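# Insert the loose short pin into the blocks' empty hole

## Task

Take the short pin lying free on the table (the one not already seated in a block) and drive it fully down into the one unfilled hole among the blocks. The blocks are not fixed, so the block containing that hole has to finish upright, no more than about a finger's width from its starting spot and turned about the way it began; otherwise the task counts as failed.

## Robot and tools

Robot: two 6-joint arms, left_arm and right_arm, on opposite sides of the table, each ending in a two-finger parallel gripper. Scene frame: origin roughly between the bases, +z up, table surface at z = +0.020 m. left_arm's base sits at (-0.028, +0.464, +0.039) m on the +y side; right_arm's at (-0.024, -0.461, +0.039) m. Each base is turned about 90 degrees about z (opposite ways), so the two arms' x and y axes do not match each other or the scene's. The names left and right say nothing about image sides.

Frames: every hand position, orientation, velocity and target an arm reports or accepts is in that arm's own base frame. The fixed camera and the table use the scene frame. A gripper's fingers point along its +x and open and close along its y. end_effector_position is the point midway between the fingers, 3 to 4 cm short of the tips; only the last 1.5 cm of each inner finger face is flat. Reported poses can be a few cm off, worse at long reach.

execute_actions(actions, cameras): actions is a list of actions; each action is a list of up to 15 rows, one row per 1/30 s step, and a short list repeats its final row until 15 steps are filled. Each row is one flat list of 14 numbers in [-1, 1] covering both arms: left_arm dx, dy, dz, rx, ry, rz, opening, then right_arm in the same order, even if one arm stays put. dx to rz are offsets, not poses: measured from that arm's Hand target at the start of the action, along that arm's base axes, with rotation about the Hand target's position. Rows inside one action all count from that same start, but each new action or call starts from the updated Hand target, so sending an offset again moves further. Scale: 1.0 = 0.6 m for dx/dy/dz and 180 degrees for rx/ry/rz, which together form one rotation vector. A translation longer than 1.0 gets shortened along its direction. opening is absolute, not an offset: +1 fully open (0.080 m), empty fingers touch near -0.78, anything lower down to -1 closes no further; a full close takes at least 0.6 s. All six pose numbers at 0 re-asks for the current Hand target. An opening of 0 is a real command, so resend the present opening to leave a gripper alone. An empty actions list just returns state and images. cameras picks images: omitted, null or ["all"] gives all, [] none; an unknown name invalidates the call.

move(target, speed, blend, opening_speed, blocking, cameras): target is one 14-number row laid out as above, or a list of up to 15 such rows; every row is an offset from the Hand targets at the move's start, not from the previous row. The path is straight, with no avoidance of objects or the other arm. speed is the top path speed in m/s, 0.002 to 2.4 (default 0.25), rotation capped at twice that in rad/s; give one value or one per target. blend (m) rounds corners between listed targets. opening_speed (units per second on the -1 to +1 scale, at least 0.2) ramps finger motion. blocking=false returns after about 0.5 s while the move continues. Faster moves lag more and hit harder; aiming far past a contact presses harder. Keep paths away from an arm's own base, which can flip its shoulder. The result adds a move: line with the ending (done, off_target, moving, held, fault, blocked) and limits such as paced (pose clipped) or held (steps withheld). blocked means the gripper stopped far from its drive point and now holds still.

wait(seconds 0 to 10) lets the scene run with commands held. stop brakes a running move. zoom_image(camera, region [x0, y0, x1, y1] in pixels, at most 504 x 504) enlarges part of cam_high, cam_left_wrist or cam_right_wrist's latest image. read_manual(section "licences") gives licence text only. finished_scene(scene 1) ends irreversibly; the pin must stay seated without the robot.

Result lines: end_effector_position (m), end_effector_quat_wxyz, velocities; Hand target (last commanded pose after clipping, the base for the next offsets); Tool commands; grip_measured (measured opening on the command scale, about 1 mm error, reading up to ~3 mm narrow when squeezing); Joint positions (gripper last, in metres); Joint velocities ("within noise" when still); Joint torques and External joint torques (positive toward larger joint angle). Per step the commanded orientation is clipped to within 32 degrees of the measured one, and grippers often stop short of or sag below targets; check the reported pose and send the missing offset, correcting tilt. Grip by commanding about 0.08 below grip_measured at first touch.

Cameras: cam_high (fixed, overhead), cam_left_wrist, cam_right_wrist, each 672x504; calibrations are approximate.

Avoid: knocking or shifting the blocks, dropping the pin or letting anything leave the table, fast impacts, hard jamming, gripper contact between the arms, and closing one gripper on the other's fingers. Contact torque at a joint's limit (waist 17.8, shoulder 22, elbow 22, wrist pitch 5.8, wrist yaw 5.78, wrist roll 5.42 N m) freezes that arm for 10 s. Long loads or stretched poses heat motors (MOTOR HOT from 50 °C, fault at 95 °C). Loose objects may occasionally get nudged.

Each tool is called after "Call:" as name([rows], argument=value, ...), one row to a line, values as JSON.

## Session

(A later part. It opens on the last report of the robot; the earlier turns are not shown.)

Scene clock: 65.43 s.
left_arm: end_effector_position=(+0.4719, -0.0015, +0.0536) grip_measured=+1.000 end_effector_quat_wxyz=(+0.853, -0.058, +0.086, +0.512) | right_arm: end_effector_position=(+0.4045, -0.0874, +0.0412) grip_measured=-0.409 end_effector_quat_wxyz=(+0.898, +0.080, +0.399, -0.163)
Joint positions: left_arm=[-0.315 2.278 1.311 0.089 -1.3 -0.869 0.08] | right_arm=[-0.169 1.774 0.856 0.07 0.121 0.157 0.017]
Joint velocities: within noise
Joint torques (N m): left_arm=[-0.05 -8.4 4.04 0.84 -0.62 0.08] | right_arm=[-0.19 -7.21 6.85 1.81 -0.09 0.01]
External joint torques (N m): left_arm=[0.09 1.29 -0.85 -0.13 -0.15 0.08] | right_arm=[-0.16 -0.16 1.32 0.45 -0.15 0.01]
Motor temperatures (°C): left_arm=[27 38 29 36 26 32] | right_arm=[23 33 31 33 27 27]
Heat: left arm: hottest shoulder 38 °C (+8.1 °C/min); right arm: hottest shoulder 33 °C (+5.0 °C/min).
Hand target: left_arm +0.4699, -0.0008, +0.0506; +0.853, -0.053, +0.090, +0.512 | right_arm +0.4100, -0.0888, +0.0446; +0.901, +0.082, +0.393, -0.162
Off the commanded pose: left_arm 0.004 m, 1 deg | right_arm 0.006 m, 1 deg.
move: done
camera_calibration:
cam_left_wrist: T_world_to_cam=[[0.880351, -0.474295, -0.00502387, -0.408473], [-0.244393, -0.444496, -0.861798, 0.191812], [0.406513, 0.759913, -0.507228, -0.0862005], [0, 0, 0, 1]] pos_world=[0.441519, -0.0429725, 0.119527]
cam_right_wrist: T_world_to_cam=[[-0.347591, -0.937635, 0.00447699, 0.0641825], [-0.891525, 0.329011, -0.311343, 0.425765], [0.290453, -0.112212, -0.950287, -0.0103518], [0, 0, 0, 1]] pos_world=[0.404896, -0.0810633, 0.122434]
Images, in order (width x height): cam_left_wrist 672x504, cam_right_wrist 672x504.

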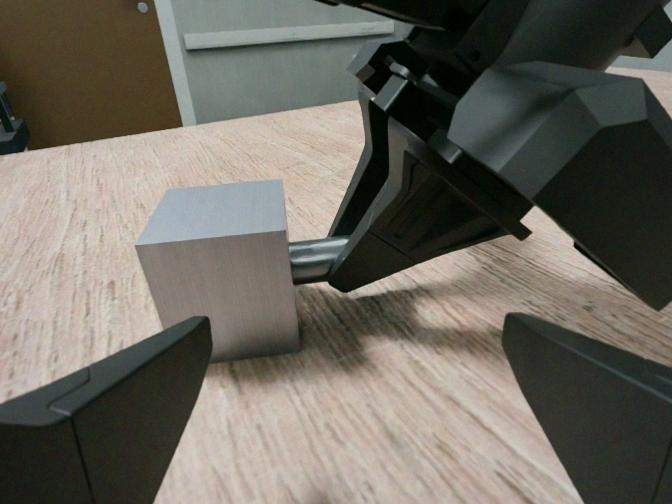

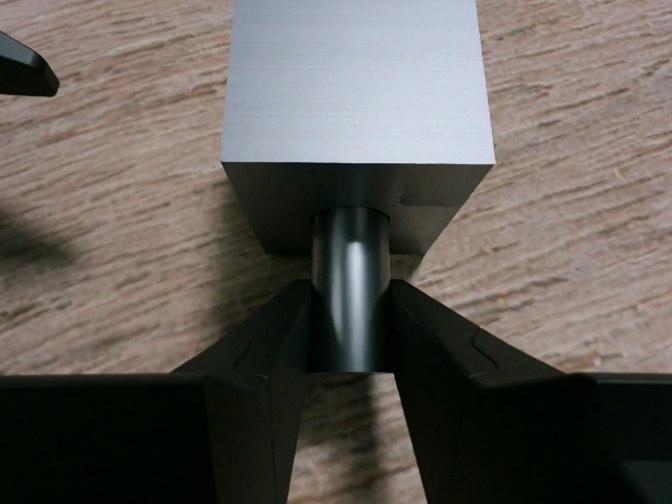

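Call:
move(target=[0,0,0,0,0,0,1,0.0050,-0.0019,0,0,0,0,-0.5], speed=0.03, cameras=["cam_left_wrist","cam_right_wrist"])

Call:
zoom_image(camera="cam_left_wrist", region=[260, 170, 420, 300])

Call:
zoom_image(camera="cam_right_wrist", region=[290, 130, 410, 250])

Scene clock: 66.27 s.
left_arm: end_effector_position=(+0.4719, -0.0015, +0.0536) grip_measured=+1.000 end_effector_quat_wxyz=(+0.853, -0.058, +0.086, +0.512) | right_arm: end_effector_position=(+0.4060, -0.0881, +0.0410) grip_measured=-0.409 end_effector_quat_wxyz=(+0.898, +0.080, +0.401, -0.164)
Joint positions: left_arm=[-0.315 2.278 1.311 0.089 -1.3 -0.869 0.08] | right_arm=[-0.17 1.78 0.865 0.065 0.12 0.156 0.017]
Joint velocities: within noise
Joint torques (N m): left_arm=[-0.04 -8.41 4.07 0.83 -0.62 0.08] | right_arm=[-0.23 -6.87 7.21 2.03 -0.1 0]
External joint torques (N m): left_arm=[-0.04 1.31 -0.81 -0.14 -0.14 0.08] | right_arm=[-0.24 0.27 1.63 0.67 -0.16 0]
Motor temperatures (°C): left_arm=[27 38 29 36 26 32] | right_arm=[23 33 31 33 27 27]
Heat: left arm: hottest shoulder 38 °C (+7.1 °C/min); right arm: hottest shoulder 33 °C (+5.1 °C/min).
Hand target: left_arm +0.4699, -0.0008, +0.0506; +0.853, -0.054, +0.090, +0.512 | right_arm +0.4129, -0.0899, +0.0445; +0.901, +0.082, +0.394, -0.163
Off the commanded pose: left_arm 0.004 m, 1 deg | right_arm 0.008 m, 1 deg.
move: done
camera_calibration:
cam_left_wrist: T_world_to_cam=[[0.880351, -0.474295, -0.00502387, -0.408473], [-0.244393, -0.444496, -0.861798, 0.191812], [0.406513, 0.759913, -0.507228, -0.0862005], [0, 0, 0, 1]] pos_world=[0.441519, -0.0429725, 0.119527]
cam_right_wrist: T_world_to_cam=[[-0.3477, -0.937591, 0.00523733, 0.0640132], [-0.89246, 0.32924, -0.308408, 0.427609], [0.287436, -0.111907, -0.95124, -0.00978693], [0, 0, 0, 1]] pos_world=[0.406695, -0.0818632, 0.122233]
Images, in order (width x height): cam_left_wrist 672x504, cam_right_wrist 672x504.

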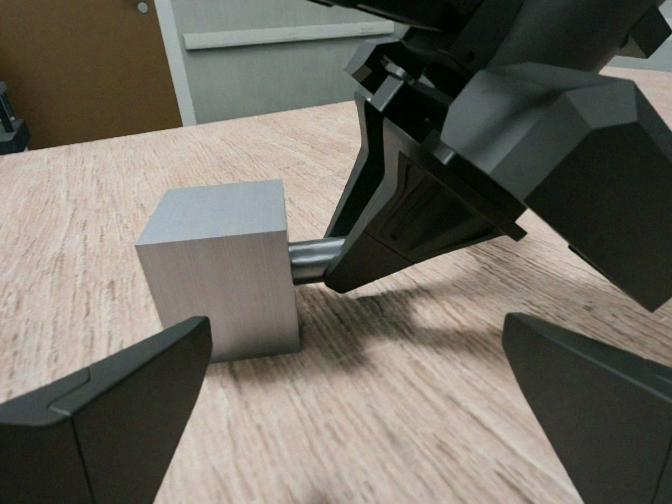

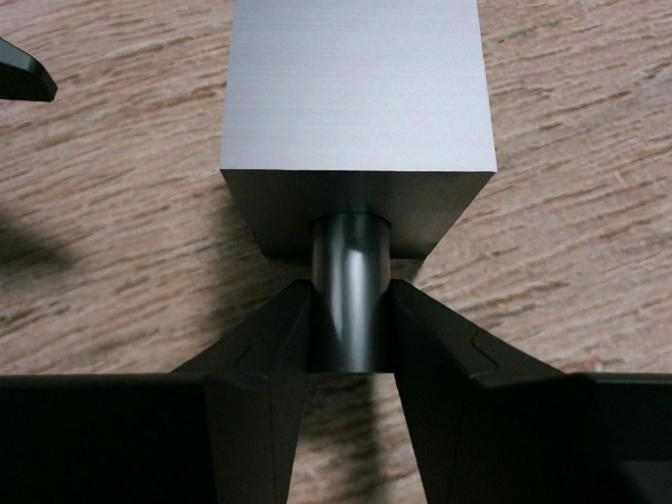

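Scaled by 3.150 from the camera's 672x504 image, which has a finer 960x720 frame.

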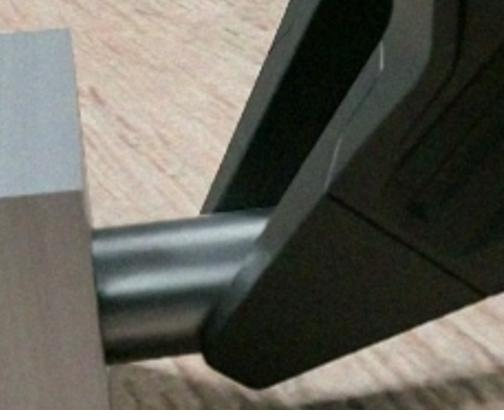

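Scaled by 4.200 from the camera's 672x504 image, which has a finer 960x720 frame.

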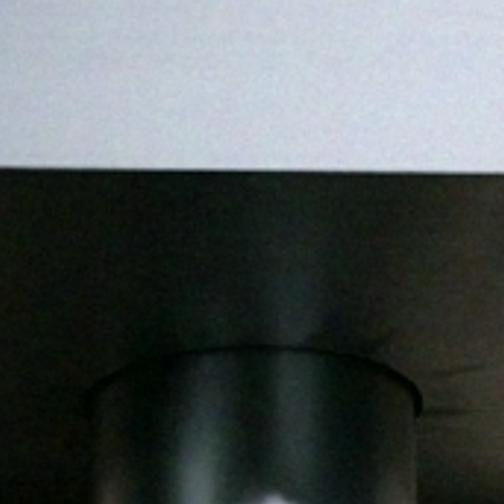

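Call:
move(target=[0,0,0,0,0,0,1,0.0035,-0.0013,-0.0003,0,0,0,-0.5], speed=0.03, cameras=["cam_left_wrist","cam_right_wrist"])

Call:
zoom_image(camera="cam_left_wrist", region=[260, 170, 420, 300])

Call:
zoom_image(camera="cam_right_wrist", region=[290, 130, 410, 250])

Scene clock: 67.10 s.
left_arm: end_effector_position=(+0.4719, -0.0015, +0.0536) grip_measured=+1.000 end_effector_quat_wxyz=(+0.853, -0.058, +0.086, +0.512) | right_arm: end_effector_position=(+0.4085, -0.0887, +0.0410) grip_measured=-0.409 end_effector_quat_wxyz=(+0.898, +0.080, +0.400, -0.163)
Joint positions: left_arm=[-0.315 2.278 1.311 0.089 -1.3 -0.869 0.08] | right_arm=[-0.171 1.788 0.875 0.064 0.119 0.154 0.017]
Joint velocities: within noise
Joint torques (N m): left_arm=[-0.07 -8.45 4.05 0.83 -0.62 0.08] | right_arm=[-0.26 -7 7.18 1.99 -0.09 0]
External joint torques (N m): left_arm=[-0.06 1.2 -0.81 -0.13 -0.16 0.07] | right_arm=[-0.26 0.25 1.58 0.61 -0.15 0]
Motor temperatures (°C): left_arm=[27 38 29 36 26 32] | right_arm=[23 33 31 33 27 27]
Heat: left arm: hottest shoulder 38 °C (+7.1 °C/min); right arm: hottest shoulder 33 °C (+5.1 °C/min).
Hand target: left_arm +0.4699, -0.0008, +0.0507; +0.853, -0.054, +0.090, +0.512 | right_arm +0.4151, -0.0906, +0.0444; +0.901, +0.082, +0.393, -0.162
Off the commanded pose: left_arm 0.004 m, 1 deg | right_arm 0.008 m, 1 deg.
move: done
camera_calibration:
cam_left_wrist: T_world_to_cam=[[0.880351, -0.474295, -0.00502387, -0.408473], [-0.244393, -0.444496, -0.861798, 0.191812], [0.406513, 0.759913, -0.507228, -0.0862005], [0, 0, 0, 1]] pos_world=[0.441519, -0.0429725, 0.119527]
cam_right_wrist: T_world_to_cam=[[-0.346947, -0.937872, 0.00491269, 0.0639943], [-0.892403, 0.328507, -0.309356, 0.42998], [0.288522, -0.111714, -0.950934, -0.0110092], [0, 0, 0, 1]] pos_world=[0.409095, -0.0824627, 0.122233]
Images, in order (width x height): cam_left_wrist 672x504, cam_right_wrist 672x504.

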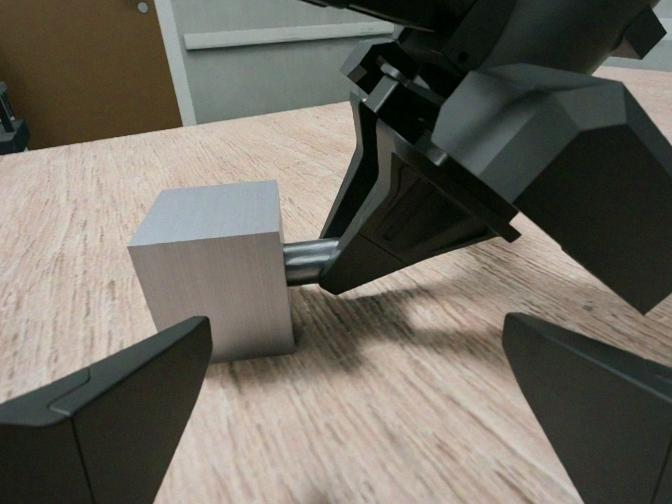

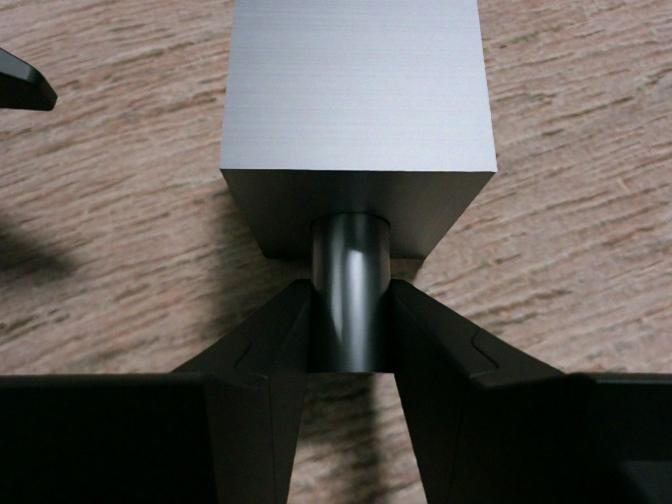

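Scaled by 3.150 from the camera's 672x504 image, which has a finer 960x720 frame.

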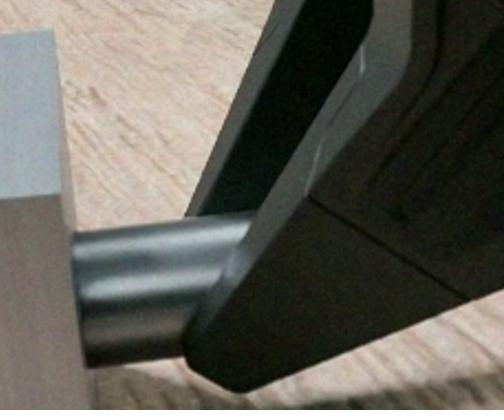

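Scaled by 4.200 from the camera's 672x504 image, which has a finer 960x720 frame.

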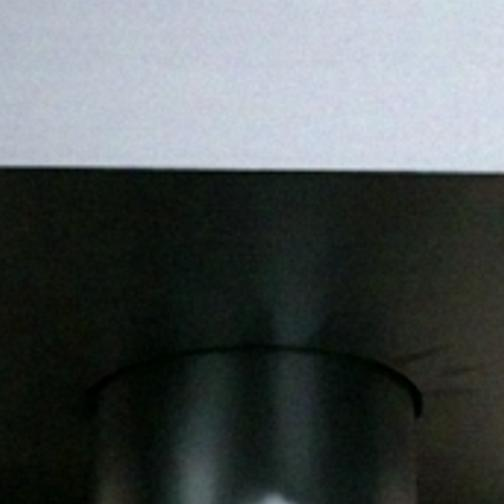

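Call:
move([
  [-0.033,-0.033,0.10,0,0,0,1,0,0,0,0,0,0,-0.5],
  [-0.150,0.268,0.1655,-0.0716,0.1858,-0.4405,1,0,0,0,0,0,0,-0.5],
  [-0.078,0.240,-0.0295,-0.0716,0.1858,-0.4405,-0.8,0,0,0,0,0,0,-0.5],
], speed=0.25, blend=[0.03,0.02,0])

Scene clock: 73.03 s.
left_arm: end_effector_position=(+0.4232, +0.1428, +0.0363) grip_measured=+0.278 end_effector_quat_wxyz=(+0.911, +0.066, +0.374, -0.161) | right_arm: end_effector_position=(+0.4104, -0.0920, +0.0416) grip_measured=-0.409 end_effector_quat_wxyz=(+0.898, +0.083, +0.399, -0.165)
Joint positions: left_arm=[0.508 1.986 1.125 -0.125 0.568 0.682 0.048] | right_arm=[-0.179 1.795 0.885 0.062 0.116 0.155 0.017]
Joint velocities: within noise
Joint torques (N m): left_arm=[-0.06 -6.73 5.26 1.29 0.13 -0.1] | right_arm=[0.36 -7.81 6.2 2.09 0 -0.02]
External joint torques (N m): left_arm=[-0.08 1.57 -0.05 0.2 -0.17 -0.1] | right_arm=[0.35 -0.55 0.61 0.72 -0.06 -0.02]
Motor temperatures (°C): left_arm=[27 38 29 36 26 32] | right_arm=[23 33 31 35 27 27]
Heat: left arm: hottest shoulder 38 °C (+7.1 °C/min); right arm: hottest wrist pitch 35 °C (+4.1 °C/min).
Hand target: left_arm +0.4231, +0.1432, +0.0330; +0.910, +0.066, +0.376, -0.159 | right_arm +0.4151, -0.0907, +0.0444; +0.901, +0.082, +0.393, -0.162
Off the commanded pose: left_arm 0.003 m, 0 deg | right_arm 0.006 m, 1 deg.
move: done
camera_calibration:
cam_left_wrist: T_world_to_cam=[[-0.354251, -0.935095, -0.0101741, 0.291175], [-0.833268, 0.320576, -0.45044, 0.354105], [0.424466, -0.151091, -0.892749, -0.0483027], [0, 0, 0, 1]] pos_world=[0.418716, 0.15146, 0.119343]
cam_right_wrist: T_world_to_cam=[[-0.353041, -0.935606, 0.00185054, 0.0644664], [-0.889515, 0.335035, -0.31067, 0.432343], [0.290044, -0.111325, -0.950516, -0.0119511], [0, 0, 0, 1]] pos_world=[0.410801, -0.0858653, 0.122837]

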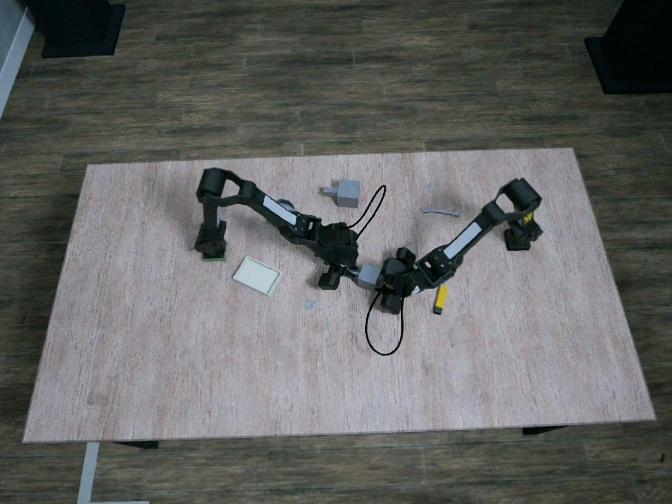

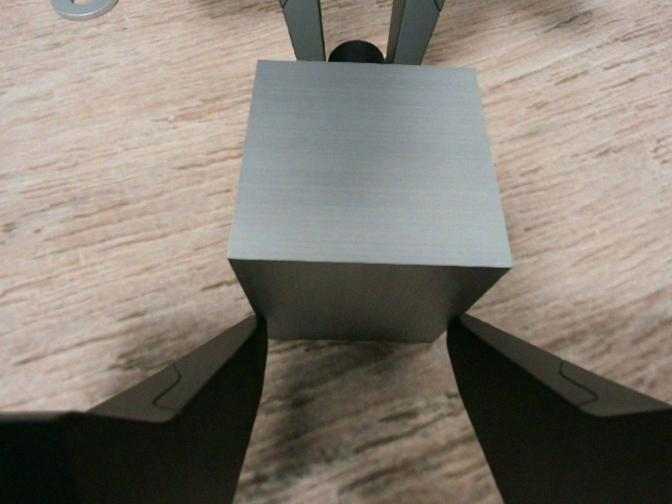

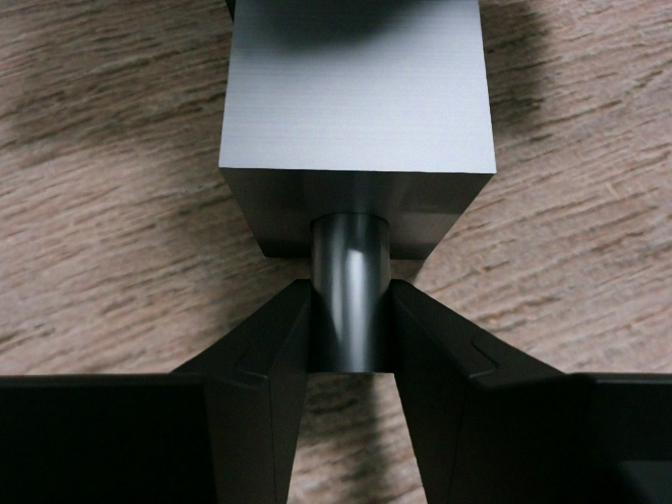

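Call:
move(target=[0.0094,-0.0034,0,0,0,0,-0.2,0,0,0,0,0,0,-0.5], speed=0.03)

Call:
zoom_image(camera="cam_right_wrist", region=[290, 130, 410, 250])

Scene clock: 74.00 s.
left_arm: end_effector_position=(+0.4238, +0.1408, +0.0358) grip_measured=+0.278 end_effector_quat_wxyz=(+0.911, +0.063, +0.375, -0.161) | right_arm: end_effector_position=(+0.4103, -0.0920, +0.0415) grip_measured=-0.409 end_effector_quat_wxyz=(+0.898, +0.083, +0.399, -0.165)
Joint positions: left_arm=[0.502 1.987 1.125 -0.125 0.566 0.673 0.048] | right_arm=[-0.179 1.795 0.885 0.062 0.116 0.155 0.017]
Joint velocities: within noise
Joint torques (N m): left_arm=[-0.86 -5.65 7.28 1.39 -0.05 -0.2] | right_arm=[0.37 -7.79 6.2 2.13 0 -0.02]
External joint torques (N m): left_arm=[-0.82 2.71 1.91 0.28 -0.35 -0.21] | right_arm=[0.37 -0.55 0.6 0.75 -0.06 -0.02]
Motor temperatures (°C): left_arm=[27 38 29 36 26 32] | right_arm=[23 33 31 35 27 27]
Heat: left arm: hottest shoulder 38 °C (+7.0 °C/min); right arm: hottest wrist pitch 35 °C (+4.0 °C/min).
Hand target: left_arm +0.4287, +0.1411, +0.0329; +0.910, +0.066, +0.376, -0.159 | right_arm +0.4151, -0.0907, +0.0444; +0.901, +0.082, +0.393, -0.162
Off the commanded pose: left_arm 0.006 m, 0 deg | right_arm 0.006 m, 1 deg.
move: done
camera_calibration:
cam_left_wrist: T_world_to_cam=[[-0.352574, -0.935771, -0.00483568, 0.288783], [-0.835477, 0.317105, -0.448801, 0.356474], [0.421509, -0.154195, -0.893619, -0.047606], [0, 0, 0, 1]] pos_world=[0.41971, 0.149855, 0.118841]
cam_right_wrist: T_world_to_cam=[[-0.353095, -0.935586, 0.00184363, 0.0644912], [-0.88959, 0.335124, -0.310355, 0.432312], [0.289746, -0.111225, -0.950619, -0.0119025], [0, 0, 0, 1]] pos_world=[0.410801, -0.0858652, 0.122737]

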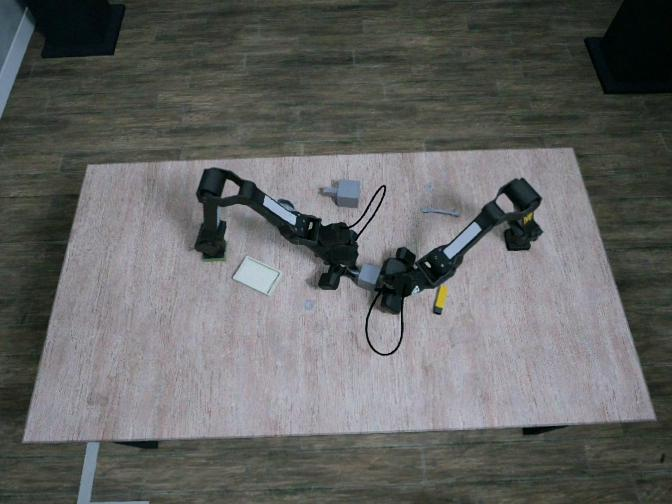

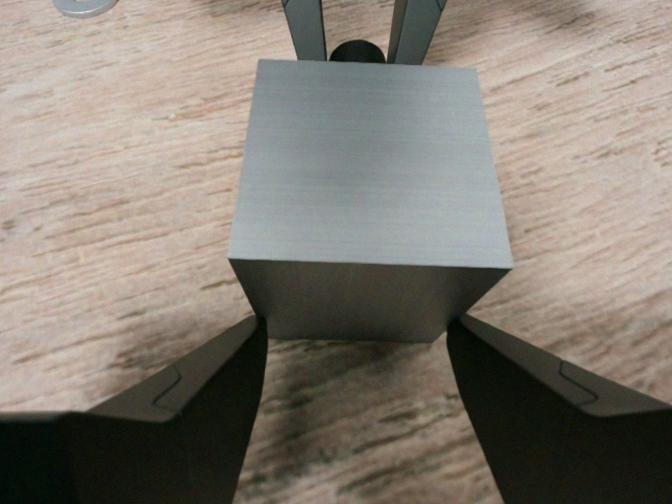

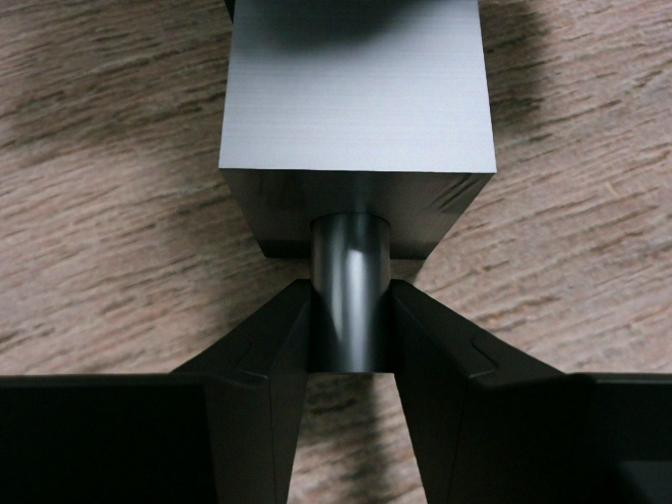

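Scaled by 4.200 from the camera's 672x504 image, which has a finer 960x720 frame.

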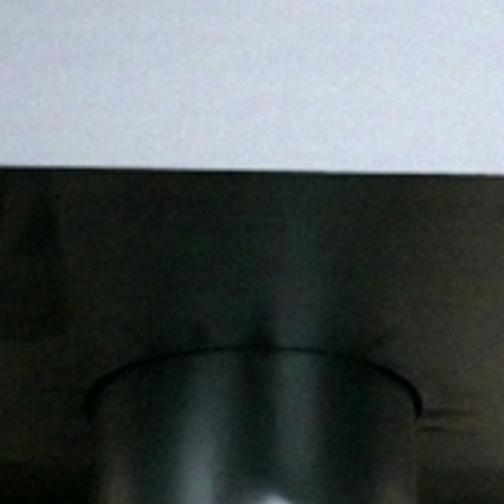

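Call:
move(target=[0.0125,-0.0085,0,0,0,0,-0.2,-0.0105,0.0085,0,0,0,0,-0.5], speed=0.03)

Call:
zoom_image(camera="cam_right_wrist", region=[290, 130, 410, 250])

Scene clock: 74.93 s.
left_arm: end_effector_position=(+0.4276, +0.1378, +0.0356) grip_measured=+0.278 end_effector_quat_wxyz=(+0.910, +0.061, +0.377, -0.158) | right_arm: end_effector_position=(+0.4070, -0.0903, +0.0402) grip_measured=-0.409 end_effector_quat_wxyz=(+0.897, +0.082, +0.400, -0.169)
Joint positions: left_arm=[0.489 1.992 1.132 -0.121 0.554 0.653 0.048] | right_arm=[-0.173 1.787 0.87 0.068 0.127 0.161 0.017]
Joint velocities: within noise
Joint torques (N m): left_arm=[-1.68 -5.08 8.35 1.56 -0.05 -0.24] | right_arm=[0.8 -9.54 4.74 2.07 -0.08 0.12]
External joint torques (N m): left_arm=[-1.68 3.33 3.01 0.45 -0.35 -0.25] | right_arm=[0.8 -2.36 -0.83 0.71 -0.15 0.12]
Motor temperatures (°C): left_arm=[27 38 29 36 26 32] | right_arm=[23 34 31 35 27 27]
Heat: left arm: hottest shoulder 38 °C (+7.0 °C/min); right arm: hottest wrist pitch 35 °C (+4.0 °C/min).
Hand target: left_arm +0.4362, +0.1361, +0.0330; +0.910, +0.066, +0.376, -0.159 | right_arm +0.4087, -0.0857, +0.0444; +0.901, +0.082, +0.393, -0.163
Off the commanded pose: left_arm 0.009 m, 1 deg | right_arm 0.007 m, 1 deg.
move: off_target (left_arm)
camera_calibration:
cam_left_wrist: T_world_to_cam=[[-0.345975, -0.938242, -0.0017601, 0.284711], [-0.83977, 0.3105, -0.445394, 0.363063], [0.418434, -0.152617, -0.895333, -0.0487722], [0, 0, 0, 1]] pos_world=[0.4238, 0.146953, 0.11854]
cam_right_wrist: T_world_to_cam=[[-0.357541, -0.933873, 0.00681156, 0.0666193], [-0.888632, 0.337959, -0.310029, 0.428291], [0.287225, -0.116901, -0.950703, -0.0114618], [0, 0, 0, 1]] pos_world=[0.407704, -0.0838706, 0.121432]

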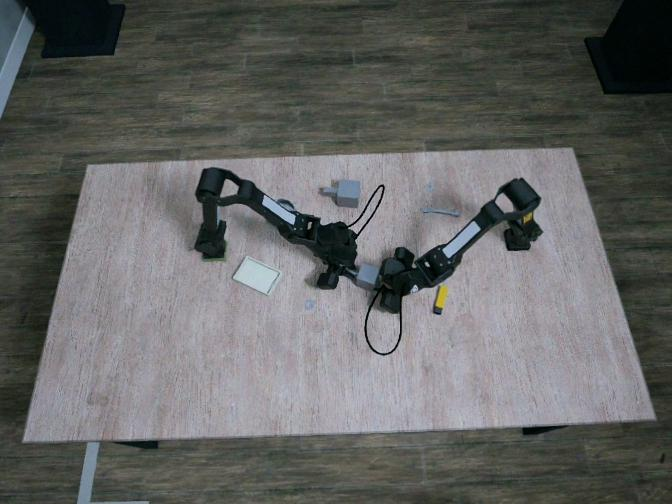

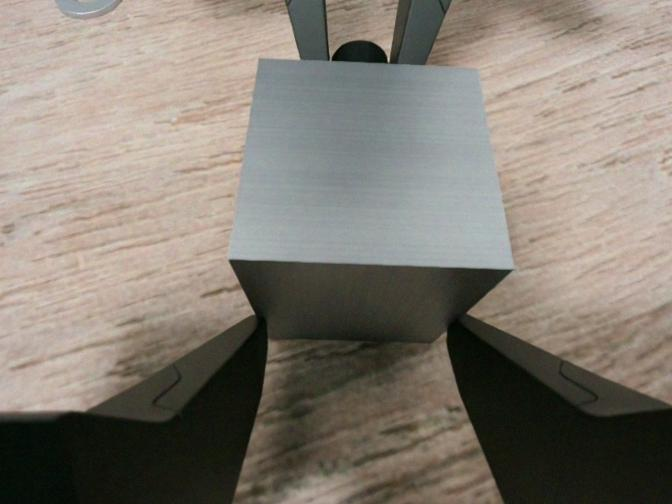

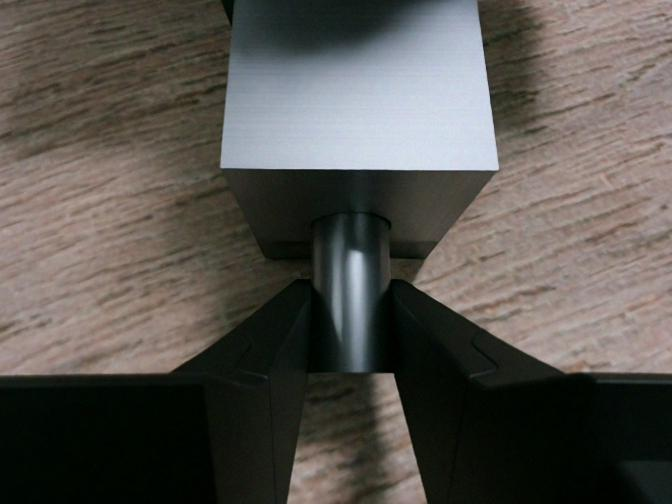

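Scaled by 4.200 from the camera's 672x504 image, which has a finer 960x720 frame.

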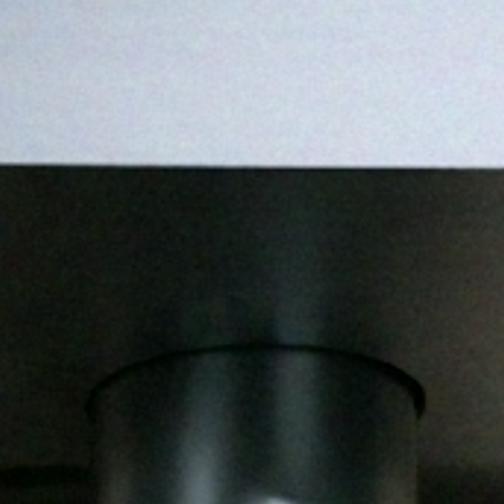

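Call:
move(target=[-0.0110,0.0025,0,0,0,0,-0.2,0,-0.005,-0.0015,0,0,0,-0.5], speed=0.03, cameras=["cam_right_wrist"])

Call:
move(target=[0,0,0,0,0,0,-0.2,0,0,0,0,0,0,0.1], opening_speed=1.0)

Scene clock: 75.90 s.
left_arm: end_effector_position=(+0.4277, +0.1384, +0.0358) grip_measured=+0.278 end_effector_quat_wxyz=(+0.911, +0.063, +0.377, -0.158) | right_arm: end_effector_position=(+0.4068, -0.0909, +0.0401) grip_measured=-0.409 end_effector_quat_wxyz=(+0.897, +0.081, +0.399, -0.169)
Joint positions: left_arm=[0.49 1.992 1.133 -0.12 0.555 0.657 0.048] | right_arm=[-0.174 1.787 0.868 0.071 0.127 0.159 0.017]
Joint velocities: within noise
Joint torques (N m): left_arm=[-0.64 -6.51 5.73 1.58 0.17 0] | right_arm=[0.22 -9.12 4.91 2.18 -0.27 -0.06]
External joint torques (N m): left_arm=[-0.7 1.91 0.34 0.46 -0.12 0] | right_arm=[0.22 -2.01 -0.59 0.83 -0.33 -0.06]
Motor temperatures (°C): left_arm=[27 38 29 36 26 32] | right_arm=[23 34 31 35 27 27]
Heat: left arm: hottest shoulder 38 °C (+7.0 °C/min); right arm: hottest wrist pitch 35 °C (+4.0 °C/min).
Hand target: left_arm +0.4297, +0.1375, +0.0331; +0.911, +0.066, +0.376, -0.159 | right_arm +0.4087, -0.0886, +0.0434; +0.901, +0.082, +0.394, -0.162
Off the commanded pose: left_arm 0.004 m, 0 deg | right_arm 0.005 m, 1 deg.
move: done
camera_calibration:
cam_right_wrist: T_world_to_cam=[[-0.357695, -0.933805, 0.00791113, 0.0659803], [-0.888381, 0.337661, -0.311069, 0.428162], [0.287806, -0.118296, -0.950354, -0.0119269], [0, 0, 0, 1]] pos_world=[0.407404, -0.0843716, 0.121331]
Images, in order (width x height): cam_right_wrist 672x504.

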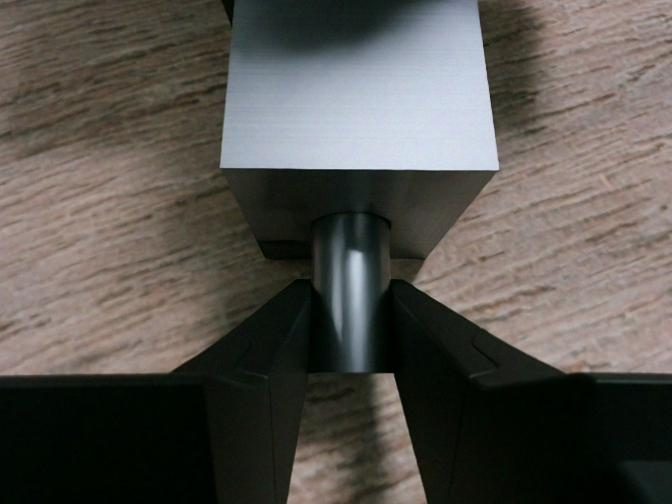

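Scene clock: 76.87 s.
left_arm: end_effector_position=(+0.4285, +0.1390, +0.0364) grip_measured=+0.278 end_effector_quat_wxyz=(+0.911, +0.064, +0.375, -0.157) | right_arm: end_effector_position=(+0.4080, -0.0900, +0.0408) grip_measured=+0.097 end_effector_quat_wxyz=(+0.899, +0.082, +0.397, -0.166)
Joint positions: left_arm=[0.49 1.992 1.133 -0.115 0.554 0.657 0.048] | right_arm=[-0.174 1.787 0.868 0.076 0.121 0.157 0.039]
Joint velocities: within noise
Joint torques (N m): left_arm=[-0.59 -6.54 5.74 1.23 0.22 0.01] | right_arm=[0.18 -9.1 4.94 1.81 -0.09 -0.02]
External joint torques (N m): left_arm=[-0.66 1.85 0.37 0.11 -0.07 0.01] | right_arm=[0.09 -1.9 -0.67 0.42 -0.15 -0.02]
Motor temperatures (°C): left_arm=[27 38 29 36 26 32] | right_arm=[23 34 31 35 27 27]
Heat: left arm: hottest shoulder 38 °C (+7.0 °C/min); right arm: hottest wrist pitch 35 °C (+4.0 °C/min).
Hand target: left_arm +0.4297, +0.1375, +0.0331; +0.911, +0.066, +0.376, -0.159 | right_arm +0.4087, -0.0886, +0.0434; +0.901, +0.082, +0.394, -0.162
Off the commanded pose: left_arm 0.004 m, 0 deg | right_arm 0.003 m, 1 deg.
move: done
camera_calibration:
cam_left_wrist: T_world_to_cam=[[-0.347059, -0.937795, -0.00953936, 0.286806], [-0.836295, 0.314067, -0.449414, 0.361985], [0.424454, -0.147995, -0.893273, -0.0514668], [0, 0, 0, 1]] pos_world=[0.42411, 0.147661, 0.119443]
cam_right_wrist: T_world_to_cam=[[-0.352787, -0.935698, 0.00316703, 0.0652649], [-0.888331, 0.333861, -0.315287, 0.428852], [0.293956, -0.114042, -0.948991, -0.0136647], [0, 0, 0, 1]] pos_world=[0.408003, -0.0836667, 0.122037]

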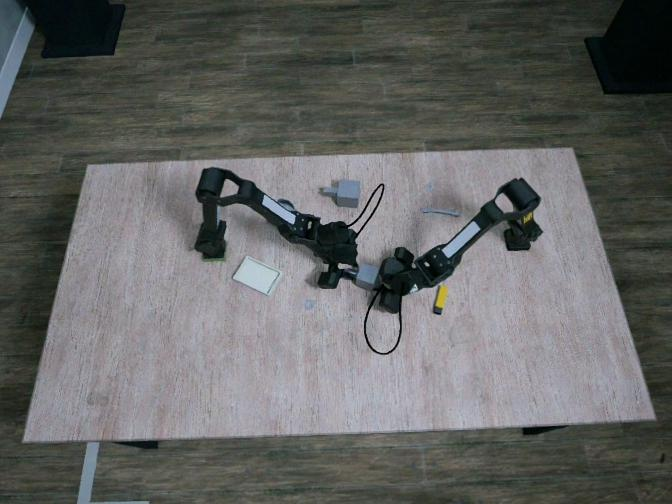

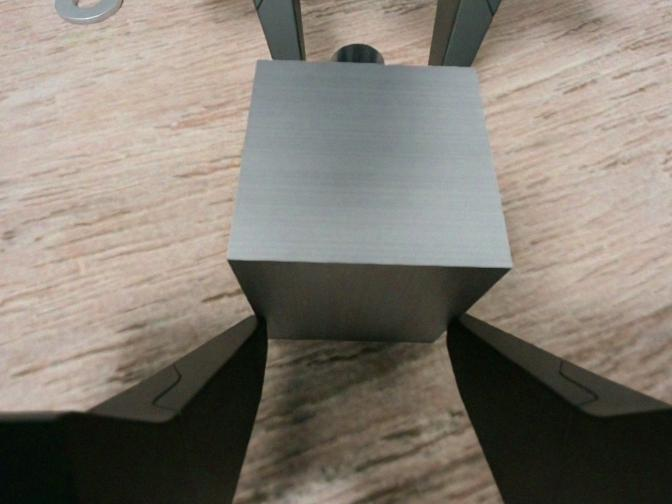

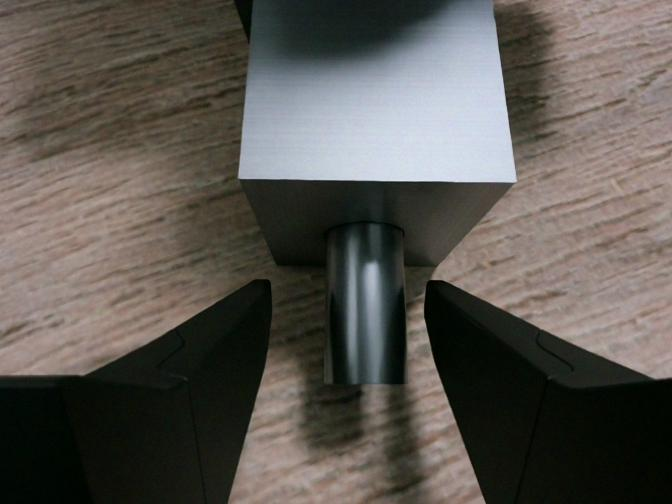

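Call:
move([
  [0,0,0,0,0,0,-0.2,-0.061,0.022,0.076,0,0,0,0.3],
  [0,0,0,0,0,0,0.75,-0.09,0.03,0.10,0,0,0,0.3],
  [-0.08,0.028,0.085,0,0,0,0.75,-0.12,0.04,0.12,0,0,0,0.3],
], speed=0.12, opening_speed=1.0)

Call:
zoom_image(camera="cam_right_wrist", region=[230, 50, 480, 300])

Call:
zoom_image(camera="cam_high", region=[320, 240, 400, 310])

Scene clock: 80.83 s.
left_arm: end_effector_position=(+0.3838, +0.1555, +0.0811) grip_measured=+0.747 end_effector_quat_wxyz=(+0.909, +0.064, +0.379, -0.158) | right_arm: end_effector_position=(+0.3388, -0.0653, +0.1146) grip_measured=+0.298 end_effector_quat_wxyz=(+0.901, +0.081, +0.395, -0.162)
Joint positions: left_arm=[0.593 1.812 1.106 -0.335 0.605 0.765 0.069] | right_arm=[-0.128 1.352 0.768 -0.259 0.144 0.188 0.048]
Joint velocities: within noise
Joint torques (N m): left_arm=[0.1 -8.04 4.87 0.72 0.59 0.11] | right_arm=[0.25 -6.93 5.18 1.52 0.17 0.14]
External joint torques (N m): left_arm=[0.07 -0.62 -0.76 -0.3 0.27 0.1] | right_arm=[0.23 -2.18 -1.27 0.14 0.1 0.14]
Motor temperatures (°C): left_arm=[27 38 29 36 26 32] | right_arm=[23 34 31 35 27 27]
Heat: left arm: hottest shoulder 38 °C (+6.0 °C/min); right arm: hottest wrist pitch 35 °C (+5.0 °C/min).
Hand target: left_arm +0.3817, +0.1543, +0.0841; +0.910, +0.066, +0.376, -0.159 | right_arm +0.3367, -0.0646, +0.1154; +0.901, +0.082, +0.394, -0.163
Off the commanded pose: left_arm 0.004 m, 0 deg | right_arm 0.002 m, 0 deg.
move: done
camera_calibration:
cam_left_wrist: T_world_to_cam=[[-0.347961, -0.937489, -0.00615129, 0.287237], [-0.840576, 0.314882, -0.440774, 0.340326], [0.415158, -0.148201, -0.897597, 0.0137792], [0, 0, 0, 1]] pos_world=[0.380297, 0.164161, 0.164142]
cam_right_wrist: T_world_to_cam=[[-0.34517, -0.93854, -0.000510493, 0.0614745], [-0.889389, 0.327267, -0.31919, 0.382808], [0.29974, -0.109721, -0.947691, 0.0776853], [0, 0, 0, 1]] pos_world=[0.338399, -0.0590607, 0.195842]

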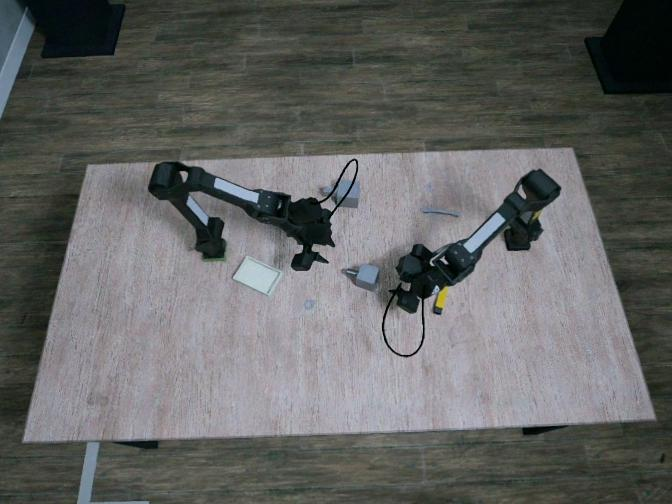

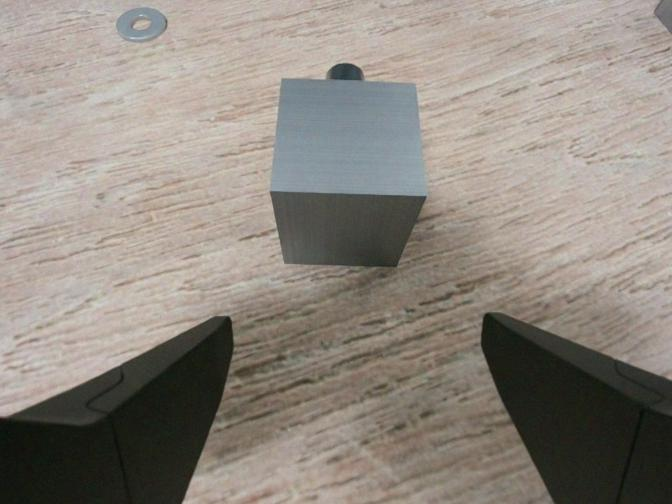

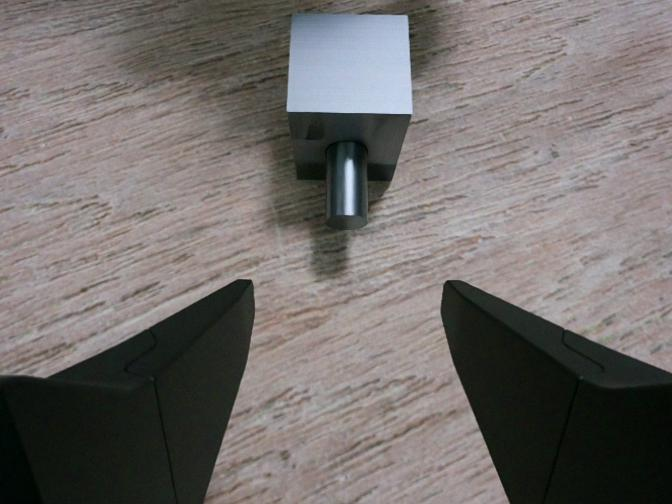

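Scaled by 2.016 from the camera's 672x504 image, which has a finer 960x720 frame.

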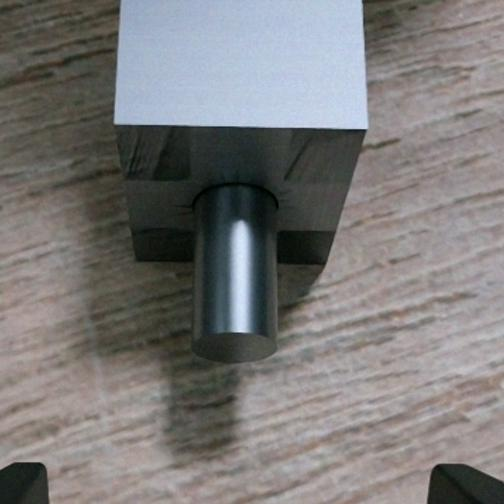

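Scaled by 6.300 from the camera's 672x504 image, which has a finer 960x720 frame.

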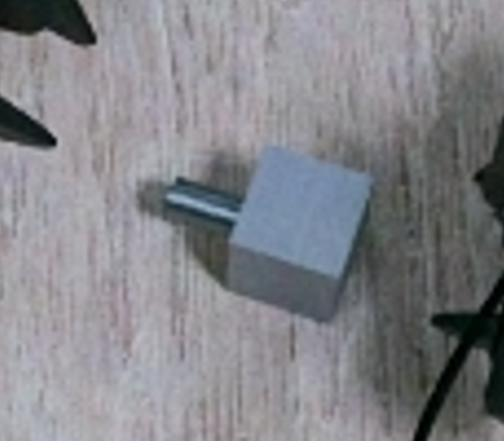

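Call:
finished_scene()

The scene is finished: the task was done.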